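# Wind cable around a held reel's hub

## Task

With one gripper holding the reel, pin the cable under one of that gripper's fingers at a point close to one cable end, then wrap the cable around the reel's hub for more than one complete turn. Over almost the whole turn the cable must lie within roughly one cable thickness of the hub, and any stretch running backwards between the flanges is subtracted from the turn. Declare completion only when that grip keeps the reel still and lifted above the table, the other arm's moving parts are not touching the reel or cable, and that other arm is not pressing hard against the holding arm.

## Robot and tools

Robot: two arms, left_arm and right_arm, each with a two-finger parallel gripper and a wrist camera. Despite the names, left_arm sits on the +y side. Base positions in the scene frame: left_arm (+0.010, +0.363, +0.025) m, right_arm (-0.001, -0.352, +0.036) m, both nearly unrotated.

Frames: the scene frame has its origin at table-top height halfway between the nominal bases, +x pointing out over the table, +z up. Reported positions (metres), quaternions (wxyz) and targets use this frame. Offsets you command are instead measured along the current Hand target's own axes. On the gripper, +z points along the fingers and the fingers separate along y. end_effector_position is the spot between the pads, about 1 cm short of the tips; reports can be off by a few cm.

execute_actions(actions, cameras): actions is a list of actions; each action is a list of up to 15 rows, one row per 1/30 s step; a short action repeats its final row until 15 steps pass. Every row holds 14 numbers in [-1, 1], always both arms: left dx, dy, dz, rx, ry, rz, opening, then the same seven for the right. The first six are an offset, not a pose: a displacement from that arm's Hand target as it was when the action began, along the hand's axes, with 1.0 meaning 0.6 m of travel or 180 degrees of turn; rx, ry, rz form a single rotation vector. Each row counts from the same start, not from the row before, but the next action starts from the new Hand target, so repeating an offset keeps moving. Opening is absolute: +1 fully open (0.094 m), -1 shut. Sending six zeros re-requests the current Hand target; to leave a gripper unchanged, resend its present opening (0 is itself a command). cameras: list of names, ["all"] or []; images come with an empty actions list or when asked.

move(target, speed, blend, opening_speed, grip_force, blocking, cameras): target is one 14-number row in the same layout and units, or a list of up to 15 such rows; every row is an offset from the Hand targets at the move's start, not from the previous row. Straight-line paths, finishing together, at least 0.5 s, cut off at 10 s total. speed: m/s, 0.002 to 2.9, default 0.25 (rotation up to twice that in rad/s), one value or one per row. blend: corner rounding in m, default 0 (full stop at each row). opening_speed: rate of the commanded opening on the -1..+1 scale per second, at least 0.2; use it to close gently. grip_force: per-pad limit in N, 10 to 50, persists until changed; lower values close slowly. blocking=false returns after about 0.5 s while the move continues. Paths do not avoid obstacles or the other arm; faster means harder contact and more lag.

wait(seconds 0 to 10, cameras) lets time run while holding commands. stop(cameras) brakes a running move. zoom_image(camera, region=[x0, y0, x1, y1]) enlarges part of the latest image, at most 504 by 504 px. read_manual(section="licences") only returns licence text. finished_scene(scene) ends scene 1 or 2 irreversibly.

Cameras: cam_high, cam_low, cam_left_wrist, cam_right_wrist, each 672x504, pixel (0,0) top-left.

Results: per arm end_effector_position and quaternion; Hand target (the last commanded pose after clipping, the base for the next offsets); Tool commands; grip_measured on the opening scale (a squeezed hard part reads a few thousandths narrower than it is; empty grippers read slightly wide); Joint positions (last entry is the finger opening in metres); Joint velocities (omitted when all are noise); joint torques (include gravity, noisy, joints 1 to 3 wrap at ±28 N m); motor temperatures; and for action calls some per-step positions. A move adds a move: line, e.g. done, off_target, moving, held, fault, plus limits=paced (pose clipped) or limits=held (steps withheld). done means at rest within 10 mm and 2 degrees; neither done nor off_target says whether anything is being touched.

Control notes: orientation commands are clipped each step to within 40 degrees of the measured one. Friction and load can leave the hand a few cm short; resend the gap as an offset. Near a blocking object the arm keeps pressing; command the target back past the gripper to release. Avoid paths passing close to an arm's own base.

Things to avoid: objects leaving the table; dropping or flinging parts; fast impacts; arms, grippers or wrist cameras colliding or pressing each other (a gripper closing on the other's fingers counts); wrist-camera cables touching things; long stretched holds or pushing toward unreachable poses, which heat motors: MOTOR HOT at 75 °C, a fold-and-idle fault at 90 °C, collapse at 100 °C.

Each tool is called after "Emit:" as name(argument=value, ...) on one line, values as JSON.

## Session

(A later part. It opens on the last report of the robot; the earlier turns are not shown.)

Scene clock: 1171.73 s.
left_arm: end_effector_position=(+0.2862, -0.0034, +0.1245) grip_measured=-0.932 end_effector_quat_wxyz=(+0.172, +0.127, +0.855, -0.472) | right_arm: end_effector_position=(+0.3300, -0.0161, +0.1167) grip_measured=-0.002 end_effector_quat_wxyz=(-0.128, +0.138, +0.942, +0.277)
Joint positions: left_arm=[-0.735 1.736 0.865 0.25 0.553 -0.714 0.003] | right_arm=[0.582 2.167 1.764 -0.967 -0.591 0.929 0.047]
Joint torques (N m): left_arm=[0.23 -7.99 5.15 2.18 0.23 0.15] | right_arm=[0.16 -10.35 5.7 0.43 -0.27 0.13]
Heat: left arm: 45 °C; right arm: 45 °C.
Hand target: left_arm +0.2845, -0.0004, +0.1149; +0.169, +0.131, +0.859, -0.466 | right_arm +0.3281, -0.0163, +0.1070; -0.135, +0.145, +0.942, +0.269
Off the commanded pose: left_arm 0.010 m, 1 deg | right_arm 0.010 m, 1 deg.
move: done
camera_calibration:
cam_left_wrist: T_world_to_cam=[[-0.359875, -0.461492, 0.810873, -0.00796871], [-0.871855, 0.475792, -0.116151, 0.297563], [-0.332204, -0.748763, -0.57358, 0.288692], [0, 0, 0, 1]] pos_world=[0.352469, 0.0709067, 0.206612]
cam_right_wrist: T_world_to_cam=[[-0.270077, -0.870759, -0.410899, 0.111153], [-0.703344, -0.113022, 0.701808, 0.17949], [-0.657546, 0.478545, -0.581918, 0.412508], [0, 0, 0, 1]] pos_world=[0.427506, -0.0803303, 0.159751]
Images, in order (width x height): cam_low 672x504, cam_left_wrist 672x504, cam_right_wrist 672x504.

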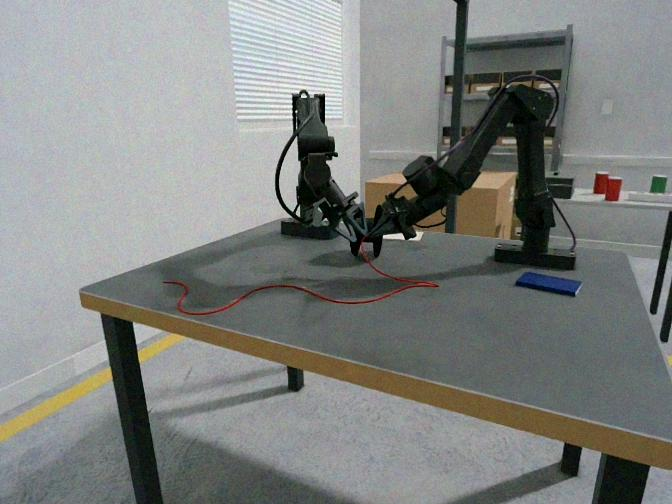

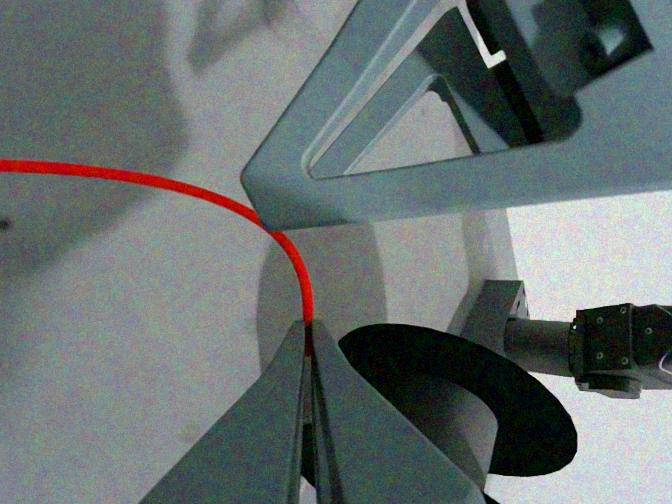

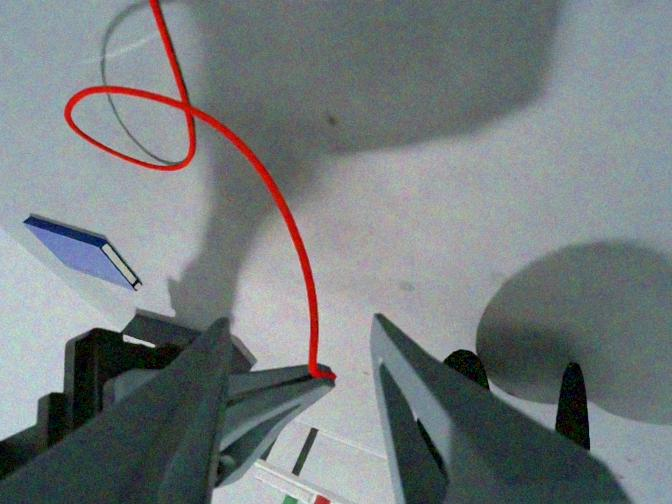

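Emit:
move(target=[0,0,0,0,0,0,-1.0, -0.018,-0.005,0.033,0,0,0,0.0], speed=0.1, cameras=["cam_low","cam_left_wrist","cam_right_wrist"])

Scene clock: 1205.07 s.
left_arm: end_effector_position=(+0.2862, -0.0034, +0.1245) grip_measured=-0.932 end_effector_quat_wxyz=(+0.172, +0.127, +0.855, -0.472) | right_arm: end_effector_position=(+0.3387, -0.0106, +0.0989) grip_measured=-0.002 end_effector_quat_wxyz=(-0.124, +0.139, +0.942, +0.280)
Joint positions: left_arm=[-0.735 1.736 0.865 0.25 0.553 -0.714 0.003] | right_arm=[0.582 2.212 1.764 -0.91 -0.589 0.935 0.047]
Joint torques (N m): left_arm=[0.27 -8.01 5.14 2.19 0.25 0.14] | right_arm=[0.66 -10.52 5.37 0.46 -0.31 0.14]
Heat: left arm: 46 °C; right arm: 44 °C.
Hand target: left_arm +0.2845, -0.0004, +0.1149; +0.169, +0.131, +0.859, -0.466 | right_arm +0.3335, -0.0101, +0.0858; -0.135, +0.145, +0.942, +0.269
Off the commanded pose: left_arm 0.010 m, 1 deg | right_arm 0.014 m, 2 deg.
move: off_target (right_arm)
camera_calibration:
cam_left_wrist: T_world_to_cam=[[-0.359875, -0.461492, 0.810873, -0.00796871], [-0.871855, 0.475792, -0.116151, 0.297563], [-0.332204, -0.748763, -0.57358, 0.288692], [0, 0, 0, 1]] pos_world=[0.352469, 0.0709067, 0.206612]
cam_right_wrist: T_world_to_cam=[[-0.272051, -0.867403, -0.416654, 0.112202], [-0.708775, -0.112238, 0.696448, 0.201063], [-0.650865, 0.484784, -0.584259, 0.403287], [0, 0, 0, 1]] pos_world=[0.435519, -0.0756162, 0.142344]
Images, in order (width x height): cam_low 672x504, cam_left_wrist 672x504, cam_right_wrist 672x504.

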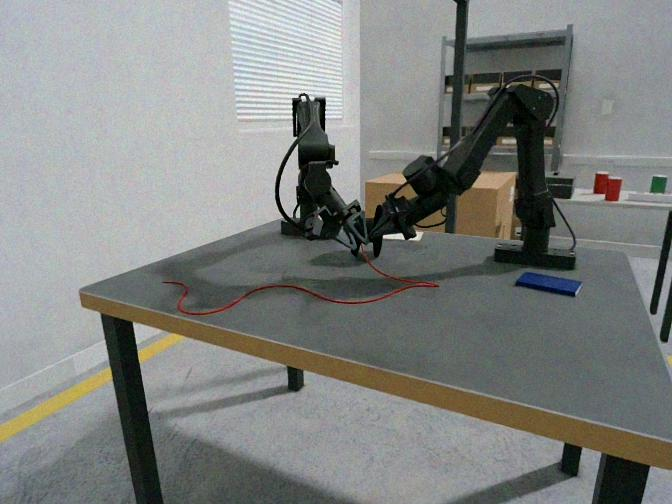

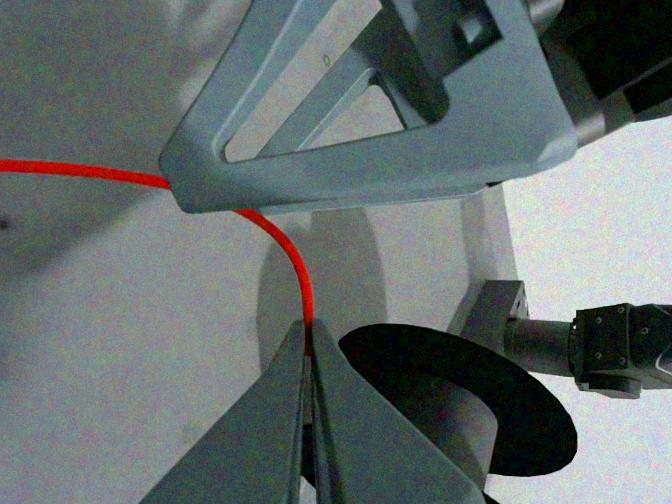

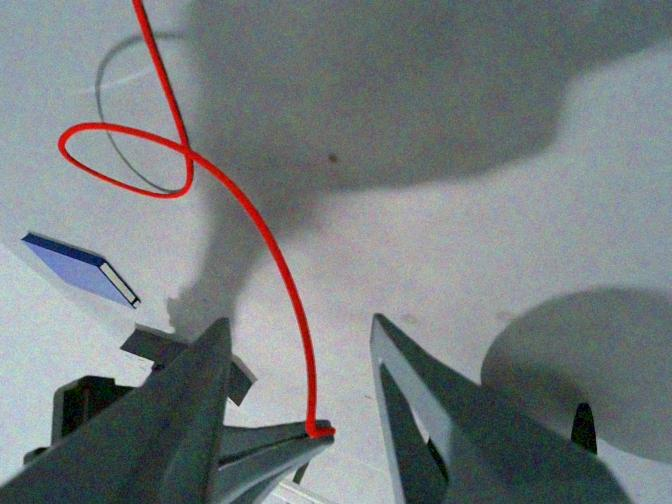

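Emit:
move(target=[0,0,0,0,0,0,-1.0, 0,0,0,0,0,0,-1.0], speed=0.1, opening_speed=0.6, cameras=["cam_left_wrist","cam_right_wrist"])

Scene clock: 1214.73 s.
left_arm: end_effector_position=(+0.2863, -0.0035, +0.1246) grip_measured=-0.932 end_effector_quat_wxyz=(+0.172, +0.127, +0.855, -0.472) | right_arm: end_effector_position=(+0.3388, -0.0105, +0.0990) grip_measured=-0.960 end_effector_quat_wxyz=(-0.124, +0.139, +0.942, +0.280)
Joint positions: left_arm=[-0.735 1.736 0.865 0.25 0.553 -0.714 0.003] | right_arm=[0.582 2.212 1.764 -0.909 -0.589 0.936 0.002]
Joint torques (N m): left_arm=[0.34 -7.97 5.11 2.19 0.22 0.16] | right_arm=[0.65 -10.37 5.37 0.46 -0.32 0.11]
Heat: left arm: 46 °C; right arm: 44 °C.
Hand target: left_arm +0.2845, -0.0004, +0.1149; +0.169, +0.131, +0.859, -0.466 | right_arm +0.3335, -0.0100, +0.0858; -0.135, +0.145, +0.942, +0.269
Off the commanded pose: left_arm 0.010 m, 1 deg | right_arm 0.014 m, 2 deg.
move: off_target (right_arm)
camera_calibration:
cam_left_wrist: T_world_to_cam=[[-0.360051, -0.461298, 0.810905, -0.00800783], [-0.871861, 0.475693, -0.116509, 0.297657], [-0.331997, -0.748946, -0.573462, 0.288665], [0, 0, 0, 1]] pos_world=[0.352468, 0.0709071, 0.206712]
cam_right_wrist: T_world_to_cam=[[-0.272175, -0.867179, -0.41704, 0.112443], [-0.709091, -0.112222, 0.696129, 0.20133], [-0.650469, 0.485188, -0.584365, 0.403177], [0, 0, 0, 1]] pos_world=[0.435619, -0.0755152, 0.142344]
Images, in order (width x height): cam_left_wrist 672x504, cam_right_wrist 672x504.

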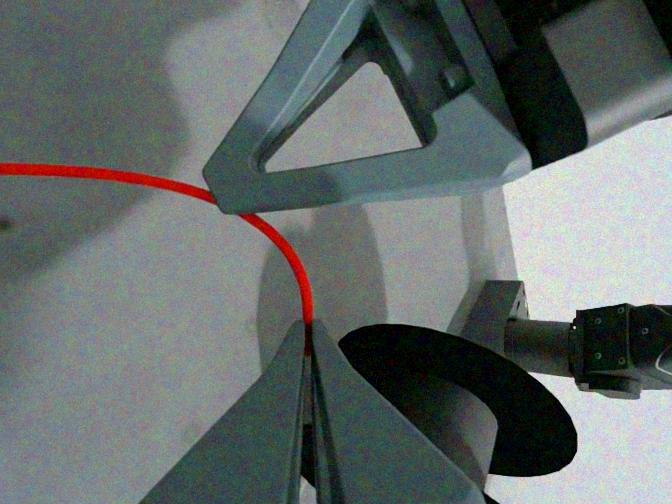

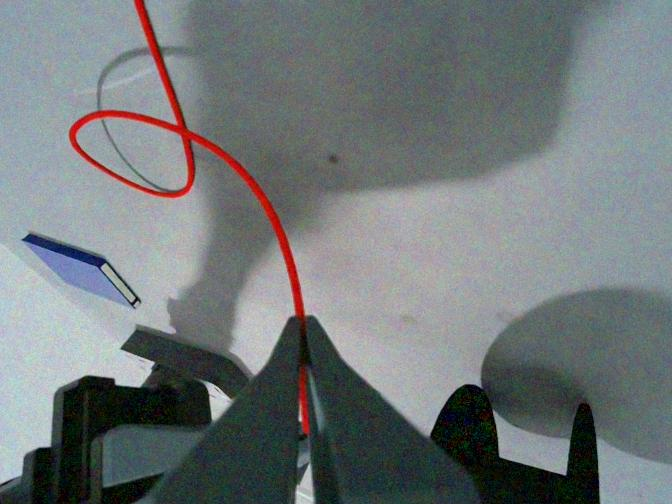

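Emit:
zoom_image(camera="cam_right_wrist", region=[220, 260, 400, 470])

Scaled by 2.400 from the camera's 672x504 image, which has a finer 960x720 frame.

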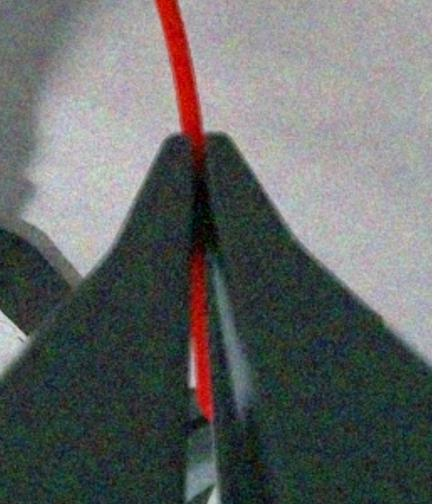

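Emit:
move(target=[[0,0,0,0,0,0,-0.5,0,0,0,0,0,0,-1.0],[0,0,-0.2,0,0,0,-0.5,0,0,0,0,0,0,-1.0]], speed=0.15, cameras=["all"])

Scene clock: 1225.33 s.
left_arm: end_effector_position=(+0.2674, +0.0980, +0.1764) grip_measured=-0.502 end_effector_quat_wxyz=(+0.170, +0.127, +0.859, -0.467) | right_arm: end_effector_position=(+0.3388, -0.0105, +0.0990) grip_measured=-0.965 end_effector_quat_wxyz=(-0.124, +0.139, +0.942, +0.280)
Joint positions: left_arm=[-0.482 1.357 0.772 -0.174 0.743 -0.504 0.023] | right_arm=[0.582 2.212 1.764 -0.909 -0.589 0.936 0.002]
Joint torques (N m): left_arm=[0.59 -6.57 6.39 1.82 0.4 0.12] | right_arm=[0.54 -10.18 5.3 0.47 -0.3 0.09]
Heat: left arm: 46 °C; right arm: 44 °C.
Hand target: left_arm +0.2644, +0.1010, +0.1759; +0.169, +0.130, +0.859, -0.466 | right_arm +0.3335, -0.0100, +0.0858; -0.135, +0.145, +0.942, +0.269
Off the commanded pose: left_arm 0.004 m, 0 deg | right_arm 0.014 m, 2 deg.
move: off_target (right_arm)
camera_calibration:
cam_left_wrist: T_world_to_cam=[[-0.356989, -0.472019, 0.806075, -0.00886538], [-0.872821, 0.475981, -0.107825, 0.237651], [-0.332781, -0.742051, -0.581908, 0.389174], [0, 0, 0, 1]] pos_world=[0.333771, 0.171485, 0.259234]
cam_right_wrist: T_world_to_cam=[[-0.272175, -0.867179, -0.41704, 0.112443], [-0.709091, -0.112222, 0.696129, 0.20133], [-0.650469, 0.485188, -0.584365, 0.403177], [0, 0, 0, 1]] pos_world=[0.435619, -0.0755152, 0.142344]

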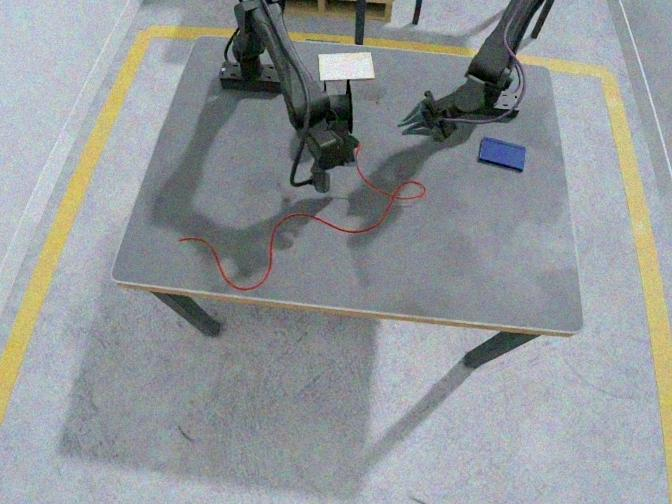

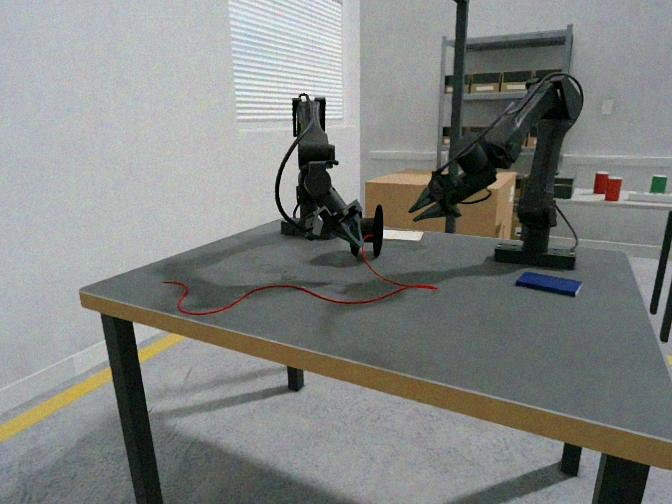

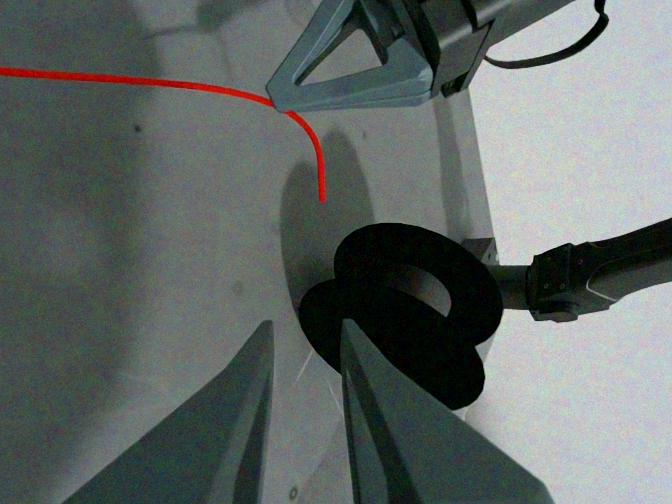

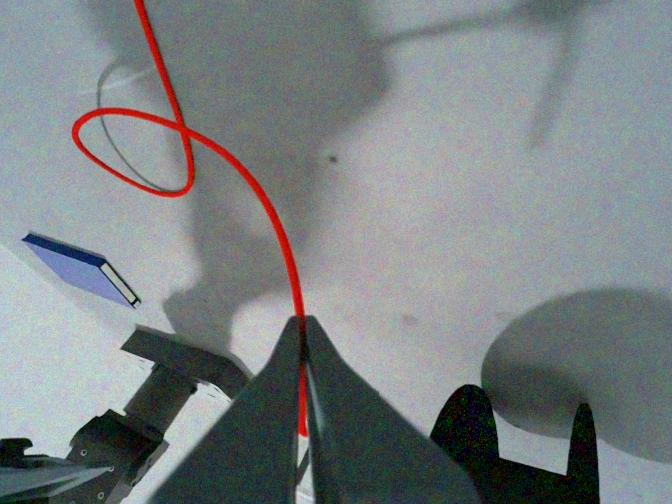

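Emit:
zoom_image(camera="cam_left_wrist", region=[260, 180, 540, 440])

Emit:
zoom_image(camera="cam_high", region=[260, 60, 440, 240])

Scaled by 1.800 from the camera's 672x504 image, which has a finer 960x720 frame.

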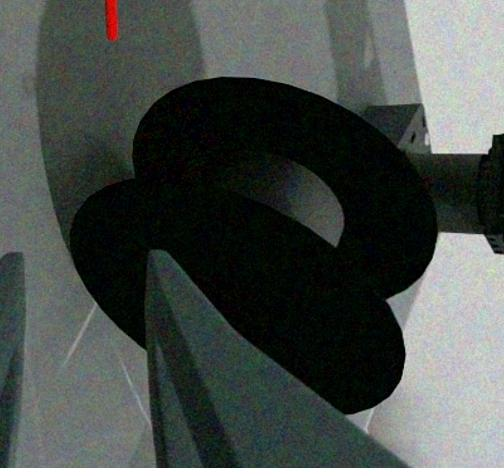

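Scaled by 2.800 from the camera's 672x504 image, which has a finer 960x720 frame.

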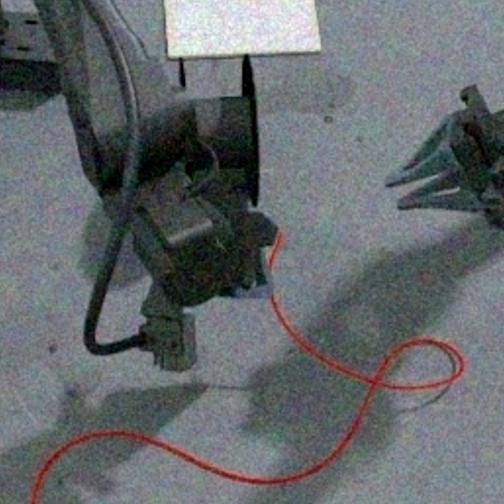

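Emit:
move(target=[0.1975,-0.2093,0.152,-0.3244,0.078,-0.1516,0.5, -0.1377,-0.2157,-0.3295,0,0,0,-1.0], speed=0.2, cameras=["all"])

Scene clock: 1354.00 s.
left_arm: end_effector_position=(+0.1243, -0.0336, +0.1789) grip_measured=+0.498 end_effector_quat_wxyz=(+0.001, -0.107, +0.994, -0.019) | right_arm: end_effector_position=(+0.3971, -0.2400, +0.1607) grip_measured=-0.965 end_effector_quat_wxyz=(-0.124, +0.153, +0.942, +0.271)
Joint positions: left_arm=[-1.307 2.123 2.128 -1.538 0.004 -1.506 0.07] | right_arm=[0.035 2.247 2.076 -1.562 -0.586 0.302 0.002]
Joint torques (N m): left_arm=[-0.17 -10.66 7.95 0.6 -0.07 -0.12] | right_arm=[0.01 -9.96 8.46 -0.37 -0.38 -0.09]
Motor temperatures (°C): left_arm=[29 35 41 43 28 27 28] | right_arm=[27 45 43 31 29 28 30]
Heat: left arm: 43 °C; right arm: 45 °C.
Hand target: left_arm +0.1242, -0.0348, +0.1756; +0.000, -0.111, +0.994, +0.000 | right_arm +0.3996, -0.2399, +0.1596; -0.135, +0.145, +0.942, +0.269
Off the commanded pose: left_arm 0.003 m, 2 deg | right_arm 0.003 m, 2 deg.
joint sent to its limit (left arm) — joint 4 (wrist pitch), lower limit. The joint targets still meet the commanded pose.
joint sent to its limit (right arm) — joint 4 (wrist pitch), lower limit. The joint targets still meet the commanded pose.
move: done
camera_calibration:
cam_left_wrist: T_world_to_cam=[[0.245457, -0.963218, 0.10937, -0.0909923], [-0.850655, -0.159907, 0.500815, 0.0426475], [-0.464904, -0.215965, -0.858617, 0.328889], [0, 0, 0, 1]] pos_world=[0.211515, -0.00979718, 0.270983]
cam_right_wrist: T_world_to_cam=[[-0.296144, -0.868614, -0.397252, -0.0389276], [-0.70473, -0.0820258, 0.704718, 0.178076], [-0.644713, 0.488653, -0.587846, 0.587592], [0, 0, 0, 1]] pos_world=[0.492795, -0.306335, 0.204457]

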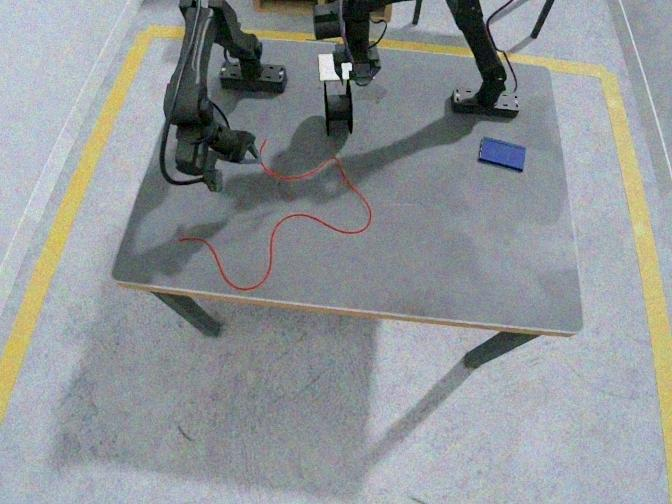

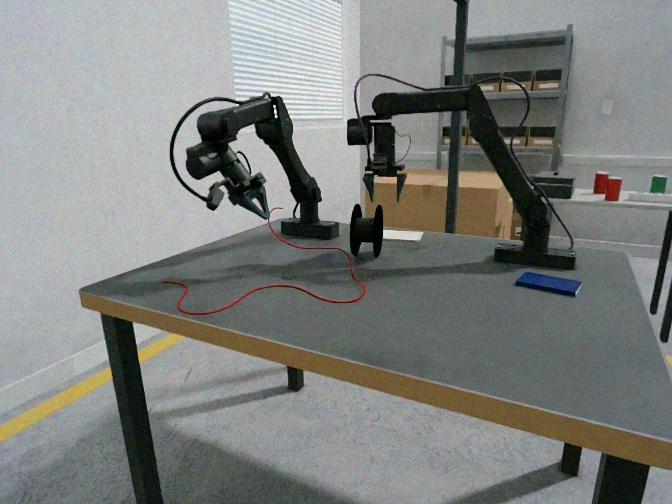

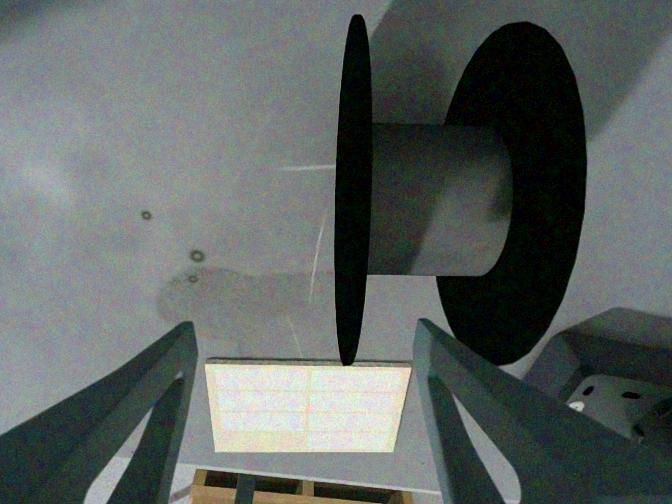

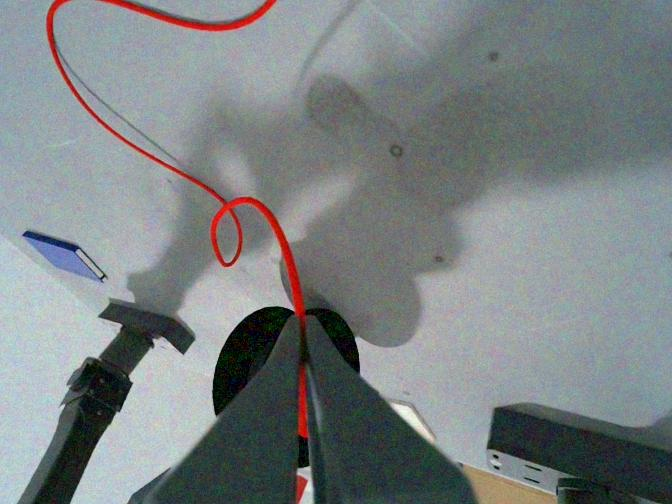

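Emit:
move(target=[-0.0167,-0.0233,0.07,0,0,0,0.5, 0,0,0,0,0,0,-1.0], speed=0.12, cameras=["cam_low","cam_left_wrist"])

Scene clock: 1386.03 s.
left_arm: end_effector_position=(+0.1342, -0.0481, +0.1445) grip_measured=+0.498 end_effector_quat_wxyz=(+0.000, -0.110, +0.994, -0.013) | right_arm: end_effector_position=(+0.3971, -0.2400, +0.1607) grip_measured=-0.965 end_effector_quat_wxyz=(-0.124, +0.153, +0.942, +0.271)
Joint positions: left_arm=[-1.294 2.19 2.096 -1.451 0.004 -1.498 0.07] | right_arm=[0.035 2.247 2.076 -1.562 -0.586 0.301 0.002]
Joint torques (N m): left_arm=[0.49 -11.64 5.37 0.76 -0.09 0.04] | right_arm=[0.08 -10.26 8.29 -0.36 -0.31 -0.1]
Motor temperatures (°C): left_arm=[29 40 40 40 28 27 28] | right_arm=[27 47 44 30 29 28 30]
Heat: left arm: 40 °C; right arm: 47 °C.
Hand target: left_arm +0.1370, -0.0463, +0.1337; +0.000, -0.111, +0.994, +0.000 | right_arm +0.3996, -0.2399, +0.1596; -0.135, +0.145, +0.942, +0.269
Off the commanded pose: left_arm 0.011 m, 1 deg | right_arm 0.003 m, 2 deg.
joint sent to its limit (right arm) — joint 4 (wrist pitch), lower limit. The joint targets still meet the commanded pose.
move: off_target (left_arm)
camera_calibration:
cam_left_wrist: T_world_to_cam=[[0.251242, -0.962982, 0.0976884, -0.102572], [-0.848119, -0.170384, 0.501661, 0.0649835], [-0.466446, -0.20889, -0.859531, 0.301512], [0, 0, 0, 1]] pos_world=[0.221523, -0.02472, 0.23658]
Images, in order (width x height): cam_low 672x504, cam_left_wrist 672x504.

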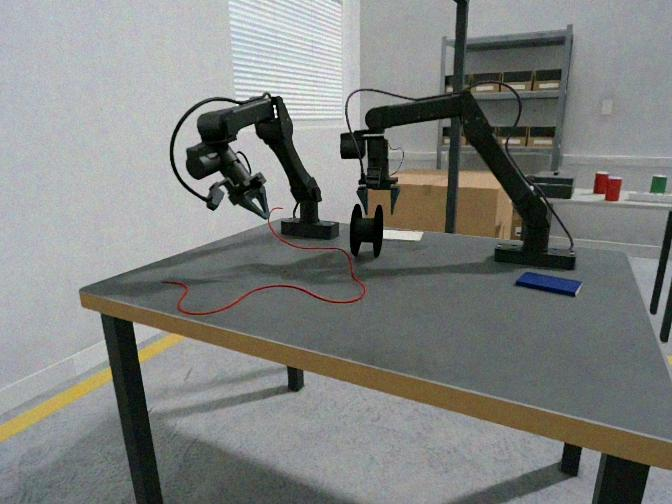

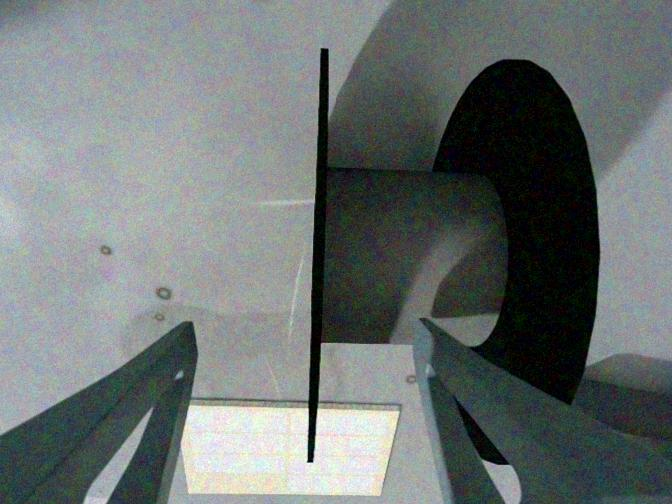

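Emit:
zoom_image(camera="cam_low", region=[320, 150, 430, 270])

Scaled by 4.200 from the camera's 672x504 image, which has a finer 960x720 frame.

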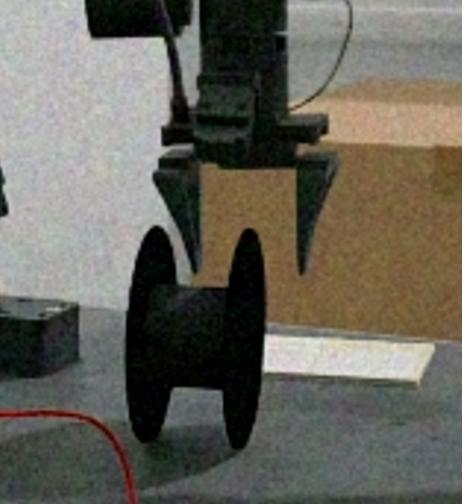

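Emit:
move(target=[0,0,0,0,0,0,-1.0, 0,0,0,0,0,0,-1.0], speed=0.1, opening_speed=0.5, cameras=["cam_left_wrist"])

Scene clock: 1397.17 s.
left_arm: end_effector_position=(+0.1349, -0.0512, +0.1446) grip_measured=-0.920 end_effector_quat_wxyz=(+0.001, -0.109, +0.994, -0.019) | right_arm: end_effector_position=(+0.3971, -0.2400, +0.1607) grip_measured=-0.965 end_effector_quat_wxyz=(-0.124, +0.153, +0.942, +0.271)
Joint positions: left_arm=[-1.294 2.19 2.096 -1.439 0.006 -1.497 0.004] | right_arm=[0.035 2.247 2.076 -1.562 -0.586 0.301 0.002]
Joint torques (N m): left_arm=[0.38 -11.6 5.42 0.68 -0.09 0.02] | right_arm=[0.01 -10.26 8.42 -0.33 -0.31 -0.16]
Heat: left arm: 41 °C; right arm: 47 °C.
Hand target: left_arm +0.1370, -0.0463, +0.1337; +0.000, -0.111, +0.994, +0.000 | right_arm +0.3996, -0.2399, +0.1596; -0.135, +0.145, +0.942, +0.269
Off the commanded pose: left_arm 0.012 m, 2 deg | right_arm 0.003 m, 2 deg.
joint sent to its limit (right arm) — joint 4 (wrist pitch), lower limit. The joint targets still meet the commanded pose.
move: off_target (left_arm)
camera_calibration:
cam_left_wrist: T_world_to_cam=[[0.249516, -0.962081, 0.110193, -0.107242], [-0.849517, -0.162848, 0.501798, 0.0655283], [-0.464825, -0.218818, -0.857937, 0.30031], [0, 0, 0, 1]] pos_world=[0.222018, -0.0267916, 0.236583]
Images, in order (width x height): cam_left_wrist 672x504.

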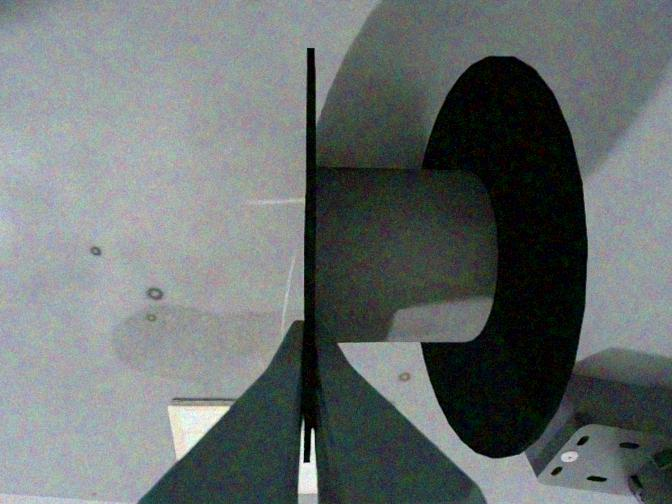

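Emit:
move(target=[0,0,-0.11,0,0,0,-1.0, 0,0,0,0,0,0,-1.0], speed=0.12, cameras=["cam_low","cam_left_wrist"])

Scene clock: 1412.93 s.
left_arm: end_effector_position=(+0.1331, -0.0454, +0.1775) grip_measured=-0.921 end_effector_quat_wxyz=(+0.002, -0.109, +0.994, -0.027) | right_arm: end_effector_position=(+0.3971, -0.2400, +0.1607) grip_measured=-0.965 end_effector_quat_wxyz=(-0.124, +0.153, +0.942, +0.271)
Joint positions: left_arm=[-1.294 2.174 2.203 -1.546 0.006 -1.497 0.004] | right_arm=[0.035 2.247 2.076 -1.562 -0.586 0.301 0.002]
Joint torques (N m): left_arm=[0.51 -16.25 8.36 0.69 -0.1 0] | right_arm=[0.13 -10.21 8.36 -0.39 -0.39 -0.16]
Heat: left arm: 43 °C; right arm: 47 °C.
Hand target: left_arm +0.1370, -0.0462, +0.1997; +0.000, -0.111, +0.994, +0.000 | right_arm +0.3996, -0.2399, +0.1596; -0.135, +0.145, +0.942, +0.269
Off the commanded pose: left_arm 0.022 m, 3 deg | right_arm 0.003 m, 2 deg.
joint sent to its limit (left arm) — joint 4 (wrist pitch), lower limit. The joint targets are off in orientation, not in position.
joint sent to its limit (right arm) — joint 4 (wrist pitch), lower limit. The joint targets still meet the commanded pose.
move: off_target (left_arm)
camera_calibration:
cam_left_wrist: T_world_to_cam=[[0.248961, -0.960369, 0.12534, -0.107403], [-0.851724, -0.155489, 0.50039, 0.0493953], [-0.46107, -0.231332, -0.85668, 0.327709], [0, 0, 0, 1]] pos_world=[0.219907, -0.0196568, 0.269487]
Images, in order (width x height): cam_low 672x504, cam_left_wrist 672x504.

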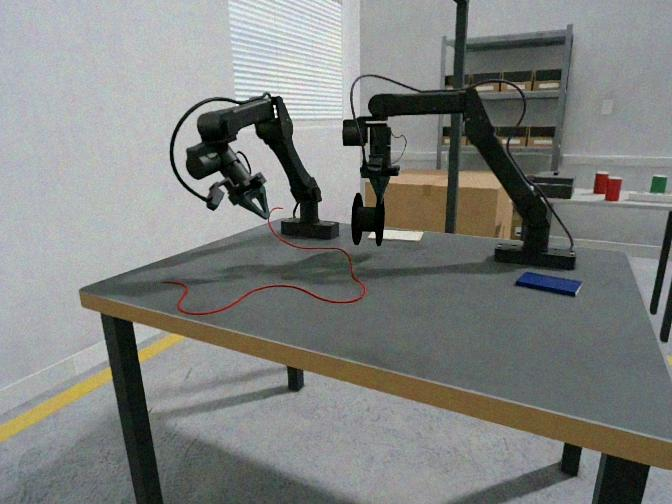

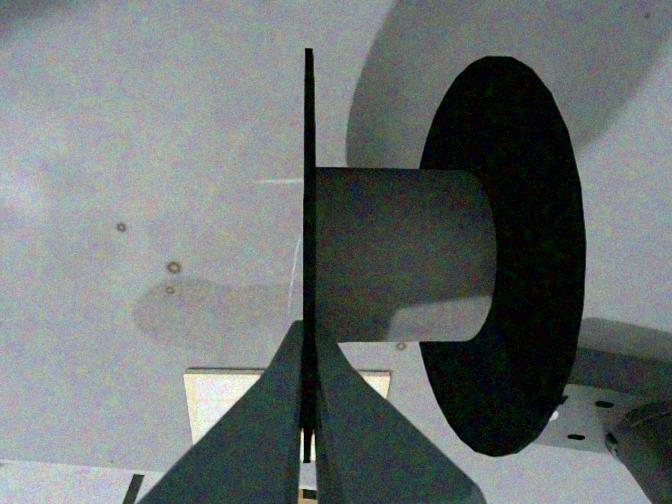

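Emit:
move(target=[-0.2395,0.2633,0.0333,0.0521,-0.1766,0.1772,-1.0, 0,0,0,0,0,0,-1.0], speed=0.18, cameras=["all"])

Scene clock: 1426.10 s.
left_arm: end_effector_position=(+0.2348, +0.1418, +0.1695) grip_measured=-0.921 end_effector_quat_wxyz=(+0.251, +0.177, +0.951, -0.034) | right_arm: end_effector_position=(+0.3971, -0.2400, +0.1607) grip_measured=-0.965 end_effector_quat_wxyz=(-0.124, +0.153, +0.942, +0.271)
Joint positions: left_arm=[-0.961 1.334 1.057 -0.867 -0.29 -0.512 0.004] | right_arm=[0.035 2.247 2.076 -1.562 -0.586 0.301 0.002]
Joint torques (N m): left_arm=[0.55 -7.92 6.17 1.85 -0.35 0.01] | right_arm=[-0.13 -10.14 8.68 -0.36 -0.31 -0.13]
Motor temperatures (°C): left_arm=[29 45 41 39 28 27 29] | right_arm=[27 47 44 30 29 28 30]
Heat: left arm: 45 °C; right arm: 47 °C.
Hand target: left_arm +0.2423, +0.1395, +0.1797; +0.277, +0.167, +0.945, -0.049 | right_arm +0.3996, -0.2399, +0.1596; -0.135, +0.145, +0.942, +0.269
Off the commanded pose: left_arm 0.013 m, 4 deg | right_arm 0.003 m, 2 deg.
joint sent to its limit (right arm) — joint 4 (wrist pitch), lower limit. The joint targets still meet the commanded pose.
move: off_target (left_arm)
camera_calibration:
cam_left_wrist: T_world_to_cam=[[-0.359058, -0.931654, 0.0556697, 0.198494], [-0.932772, 0.360245, 0.0126568, 0.197626], [-0.0318465, -0.0473826, -0.998369, 0.308145], [0, 0, 0, 1]] pos_world=[0.265424, 0.128335, 0.294091]
cam_right_wrist: T_world_to_cam=[[-0.295775, -0.86869, -0.397359, -0.039111], [-0.704863, -0.082285, 0.704554, 0.178096], [-0.644736, 0.488474, -0.58797, 0.587574], [0, 0, 0, 1]] pos_world=[0.492795, -0.306335, 0.204456]

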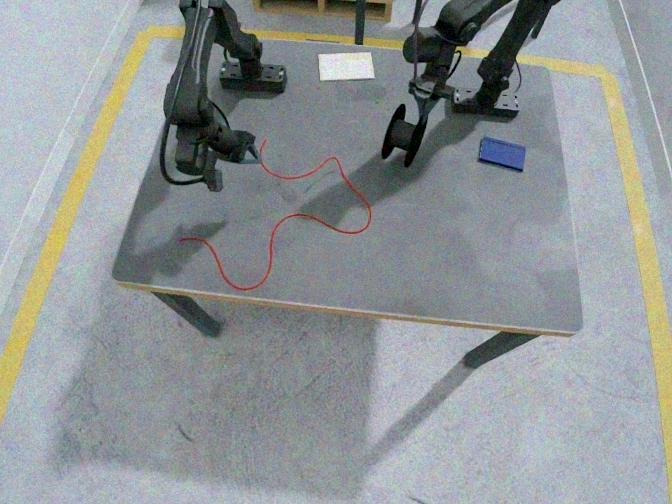

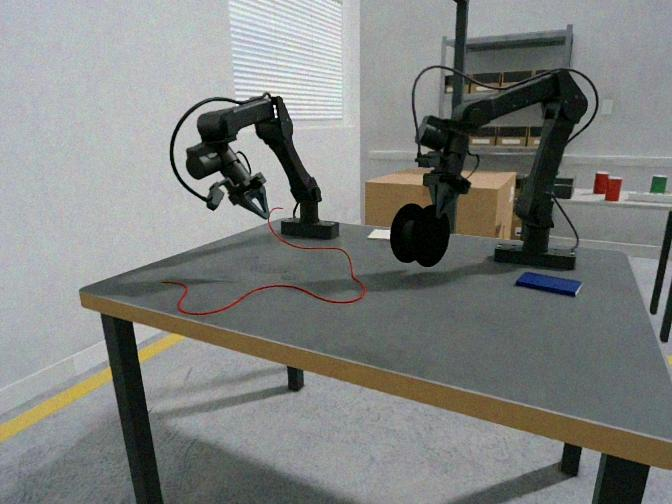

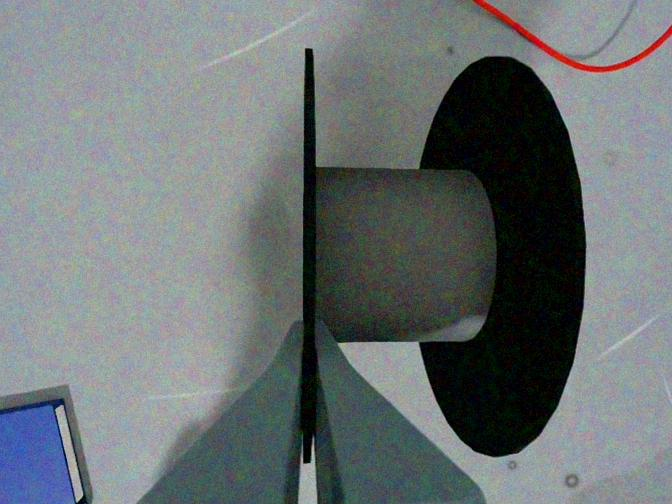

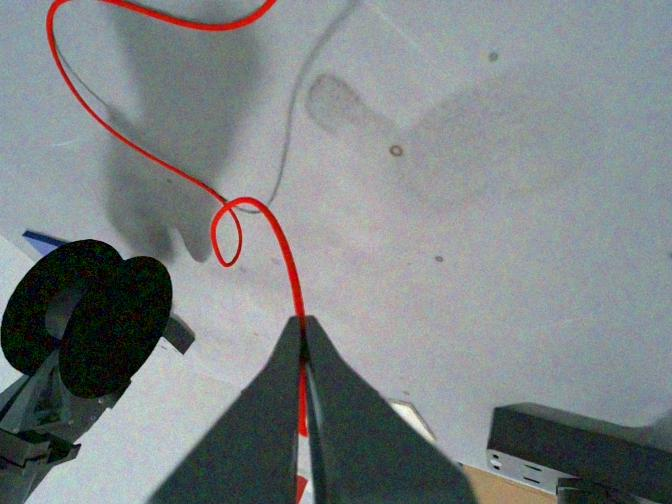

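Emit:
move(target=[0.0315,0,0.049,0,0,0,-1.0, 0,0,0,0,0,0,-1.0], speed=0.1, cameras=["cam_low"])

Scene clock: 1433.13 s.
left_arm: end_effector_position=(+0.2350, +0.1420, +0.1399) grip_measured=-0.921 end_effector_quat_wxyz=(+0.258, +0.175, +0.949, -0.040) | right_arm: end_effector_position=(+0.3971, -0.2400, +0.1607) grip_measured=-0.965 end_effector_quat_wxyz=(-0.124, +0.153, +0.942, +0.271)
Joint positions: left_arm=[-0.961 1.33 0.928 -0.723 -0.291 -0.512 0.004] | right_arm=[0.035 2.247 2.076 -1.562 -0.586 0.301 0.002]
Joint torques (N m): left_arm=[0.61 -6.24 5.98 1.89 -0.33 0.02] | right_arm=[-0.09 -10.06 8.46 -0.35 -0.3 -0.16]
Heat: left arm: 43 °C; right arm: 47 °C.
Hand target: left_arm +0.2422, +0.1395, +0.1447; +0.277, +0.167, +0.945, -0.049 | right_arm +0.3996, -0.2399, +0.1596; -0.135, +0.145, +0.942, +0.269
Off the commanded pose: left_arm 0.009 m, 3 deg | right_arm 0.003 m, 2 deg.
joint sent to its limit (right arm) — joint 4 (wrist pitch), lower limit. The joint targets still meet the commanded pose.
move: off_target (left_arm)
Images, in order (width x height): cam_low 672x504.

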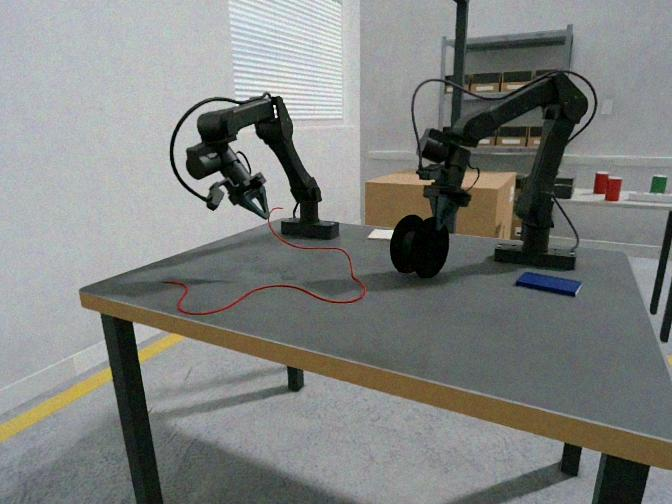

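Emit:
move(target=[0.0117,0,0.0182,0,0,0,-1.0, 0,0,0,0,0,0,-1.0], speed=0.05, cameras=["cam_low"])

Emit:
zoom_image(camera="cam_low", region=[360, 180, 500, 300])

Scene clock: 1438.17 s.
left_arm: end_effector_position=(+0.2404, +0.1345, +0.1368) grip_measured=-0.921 end_effector_quat_wxyz=(+0.275, +0.171, +0.944, -0.056) | right_arm: end_effector_position=(+0.3971, -0.2400, +0.1607) grip_measured=-0.965 end_effector_quat_wxyz=(-0.124, +0.153, +0.942, +0.271)
Joint positions: left_arm=[-0.961 1.33 0.894 -0.639 -0.291 -0.512 0.004] | right_arm=[0.035 2.247 2.076 -1.562 -0.586 0.301 0.002]
Joint torques (N m): left_arm=[0.51 -5.34 5.26 1.68 -0.33 0.01] | right_arm=[0.01 -10.18 8.32 -0.32 -0.32 -0.16]
Heat: left arm: 42 °C; right arm: 47 °C.
Hand target: left_arm +0.2422, +0.1395, +0.1318; +0.277, +0.167, +0.945, -0.049 | right_arm +0.3996, -0.2399, +0.1596; -0.135, +0.145, +0.942, +0.269
Off the commanded pose: left_arm 0.007 m, 1 deg | right_arm 0.003 m, 2 deg.
joint sent to its limit (right arm) — joint 4 (wrist pitch), lower limit. The joint targets still meet the commanded pose.
move: done
Images, in order (width x height): cam_low 672x504.

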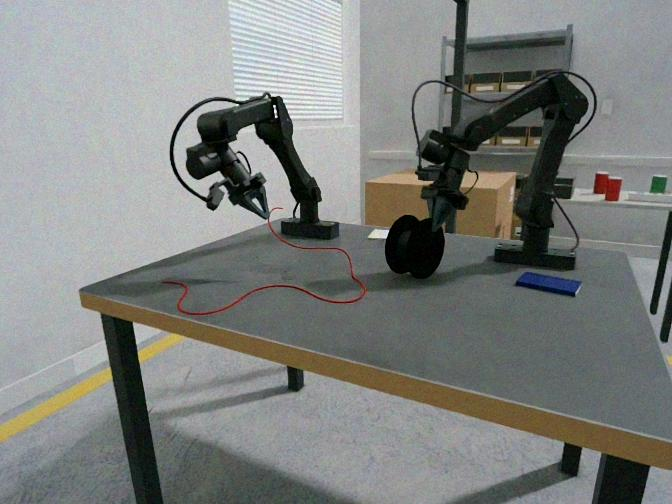

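Scaled by 3.600 from the camera's 672x504 image, which has a finer 960x720 frame.

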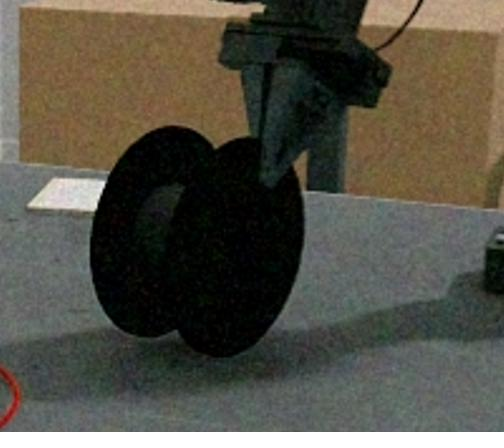

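Emit:
move(target=[[-0.0036,0,-0.0056,0,0,0,-1.0, 0,0,0,0,0,0,-1.0],[-0.0036,0,-0.0056,0,0,0,0.064, 0,0,0,0,0,0,-1.0]], speed=0.05, opening_speed=0.5, cameras=["cam_low","cam_left_wrist","cam_right_wrist"])

Scene clock: 1447.43 s.
left_arm: end_effector_position=(+0.2405, +0.1347, +0.1368) grip_measured=+0.062 end_effector_quat_wxyz=(+0.275, +0.171, +0.944, -0.056) | right_arm: end_effector_position=(+0.3971, -0.2400, +0.1607) grip_measured=-0.965 end_effector_quat_wxyz=(-0.124, +0.153, +0.942, +0.271)
Joint positions: left_arm=[-0.961 1.33 0.894 -0.639 -0.292 -0.512 0.05] | right_arm=[0.035 2.247 2.076 -1.562 -0.586 0.301 0.002]
Joint torques (N m): left_arm=[0.57 -5.59 6.22 1.58 -0.31 0] | right_arm=[0.12 -10.19 8.29 -0.38 -0.32 -0.18]
Motor temperatures (°C): left_arm=[29 40 40 40 28 27 29] | right_arm=[27 47 44 30 29 28 30]
Heat: left arm: 40 °C; right arm: 47 °C.
Hand target: left_arm +0.2422, +0.1395, +0.1358; +0.277, +0.167, +0.945, -0.049 | right_arm +0.3996, -0.2399, +0.1596; -0.135, +0.145, +0.942, +0.269
Off the commanded pose: left_arm 0.005 m, 1 deg | right_arm 0.003 m, 2 deg.
joint sent to its limit (right arm) — joint 4 (wrist pitch), lower limit. The joint targets still meet the commanded pose.
move: done
camera_calibration:
cam_left_wrist: T_world_to_cam=[[-0.361537, -0.92792, 0.0908577, 0.191072], [-0.932308, 0.358788, -0.0455329, 0.213955], [0.00965225, -0.101169, -0.994822, 0.272093], [0, 0, 0, 1]] pos_world=[0.265926, 0.128063, 0.263066]
cam_right_wrist: T_world_to_cam=[[-0.295775, -0.86869, -0.397359, -0.039111], [-0.704863, -0.082285, 0.704554, 0.178096], [-0.644736, 0.488474, -0.58797, 0.587574], [0, 0, 0, 1]] pos_world=[0.492795, -0.306335, 0.204456]
Images, in order (width x height): cam_low 672x504, cam_left_wrist 672x504, cam_right_wrist 672x504.

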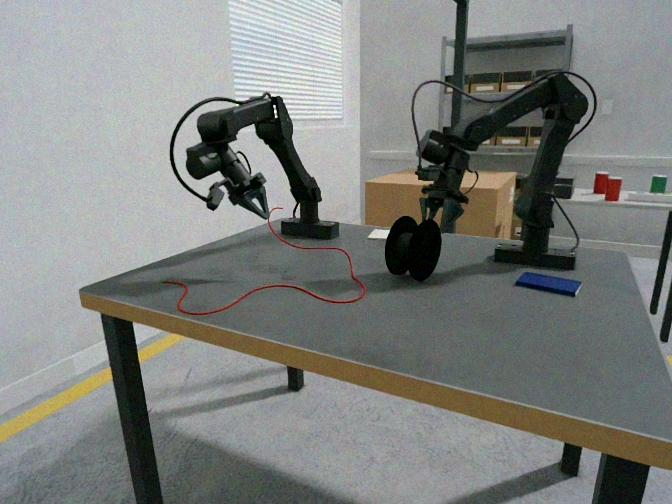

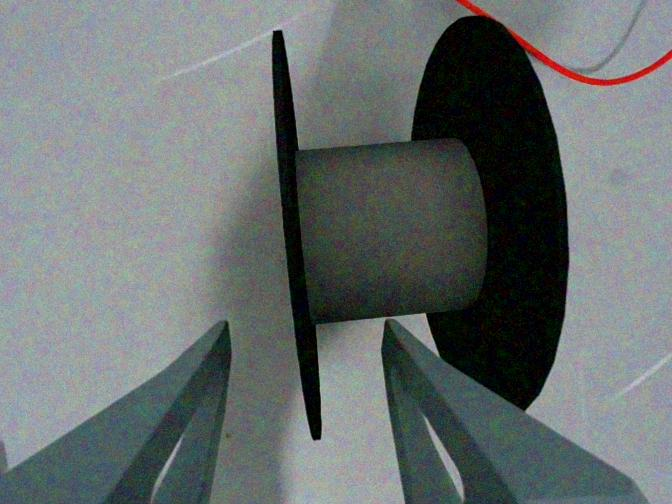

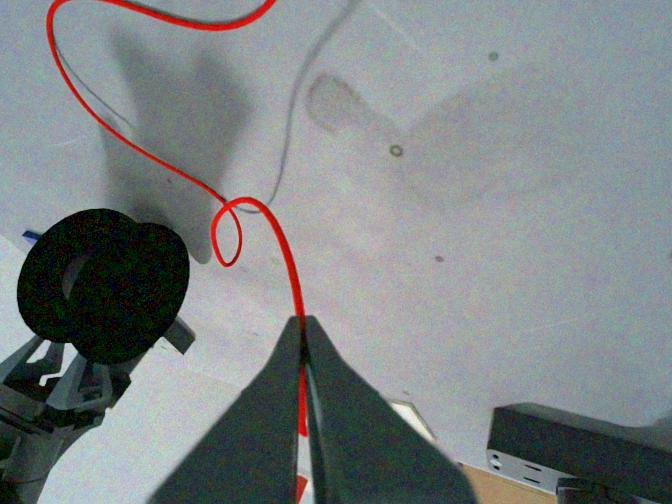

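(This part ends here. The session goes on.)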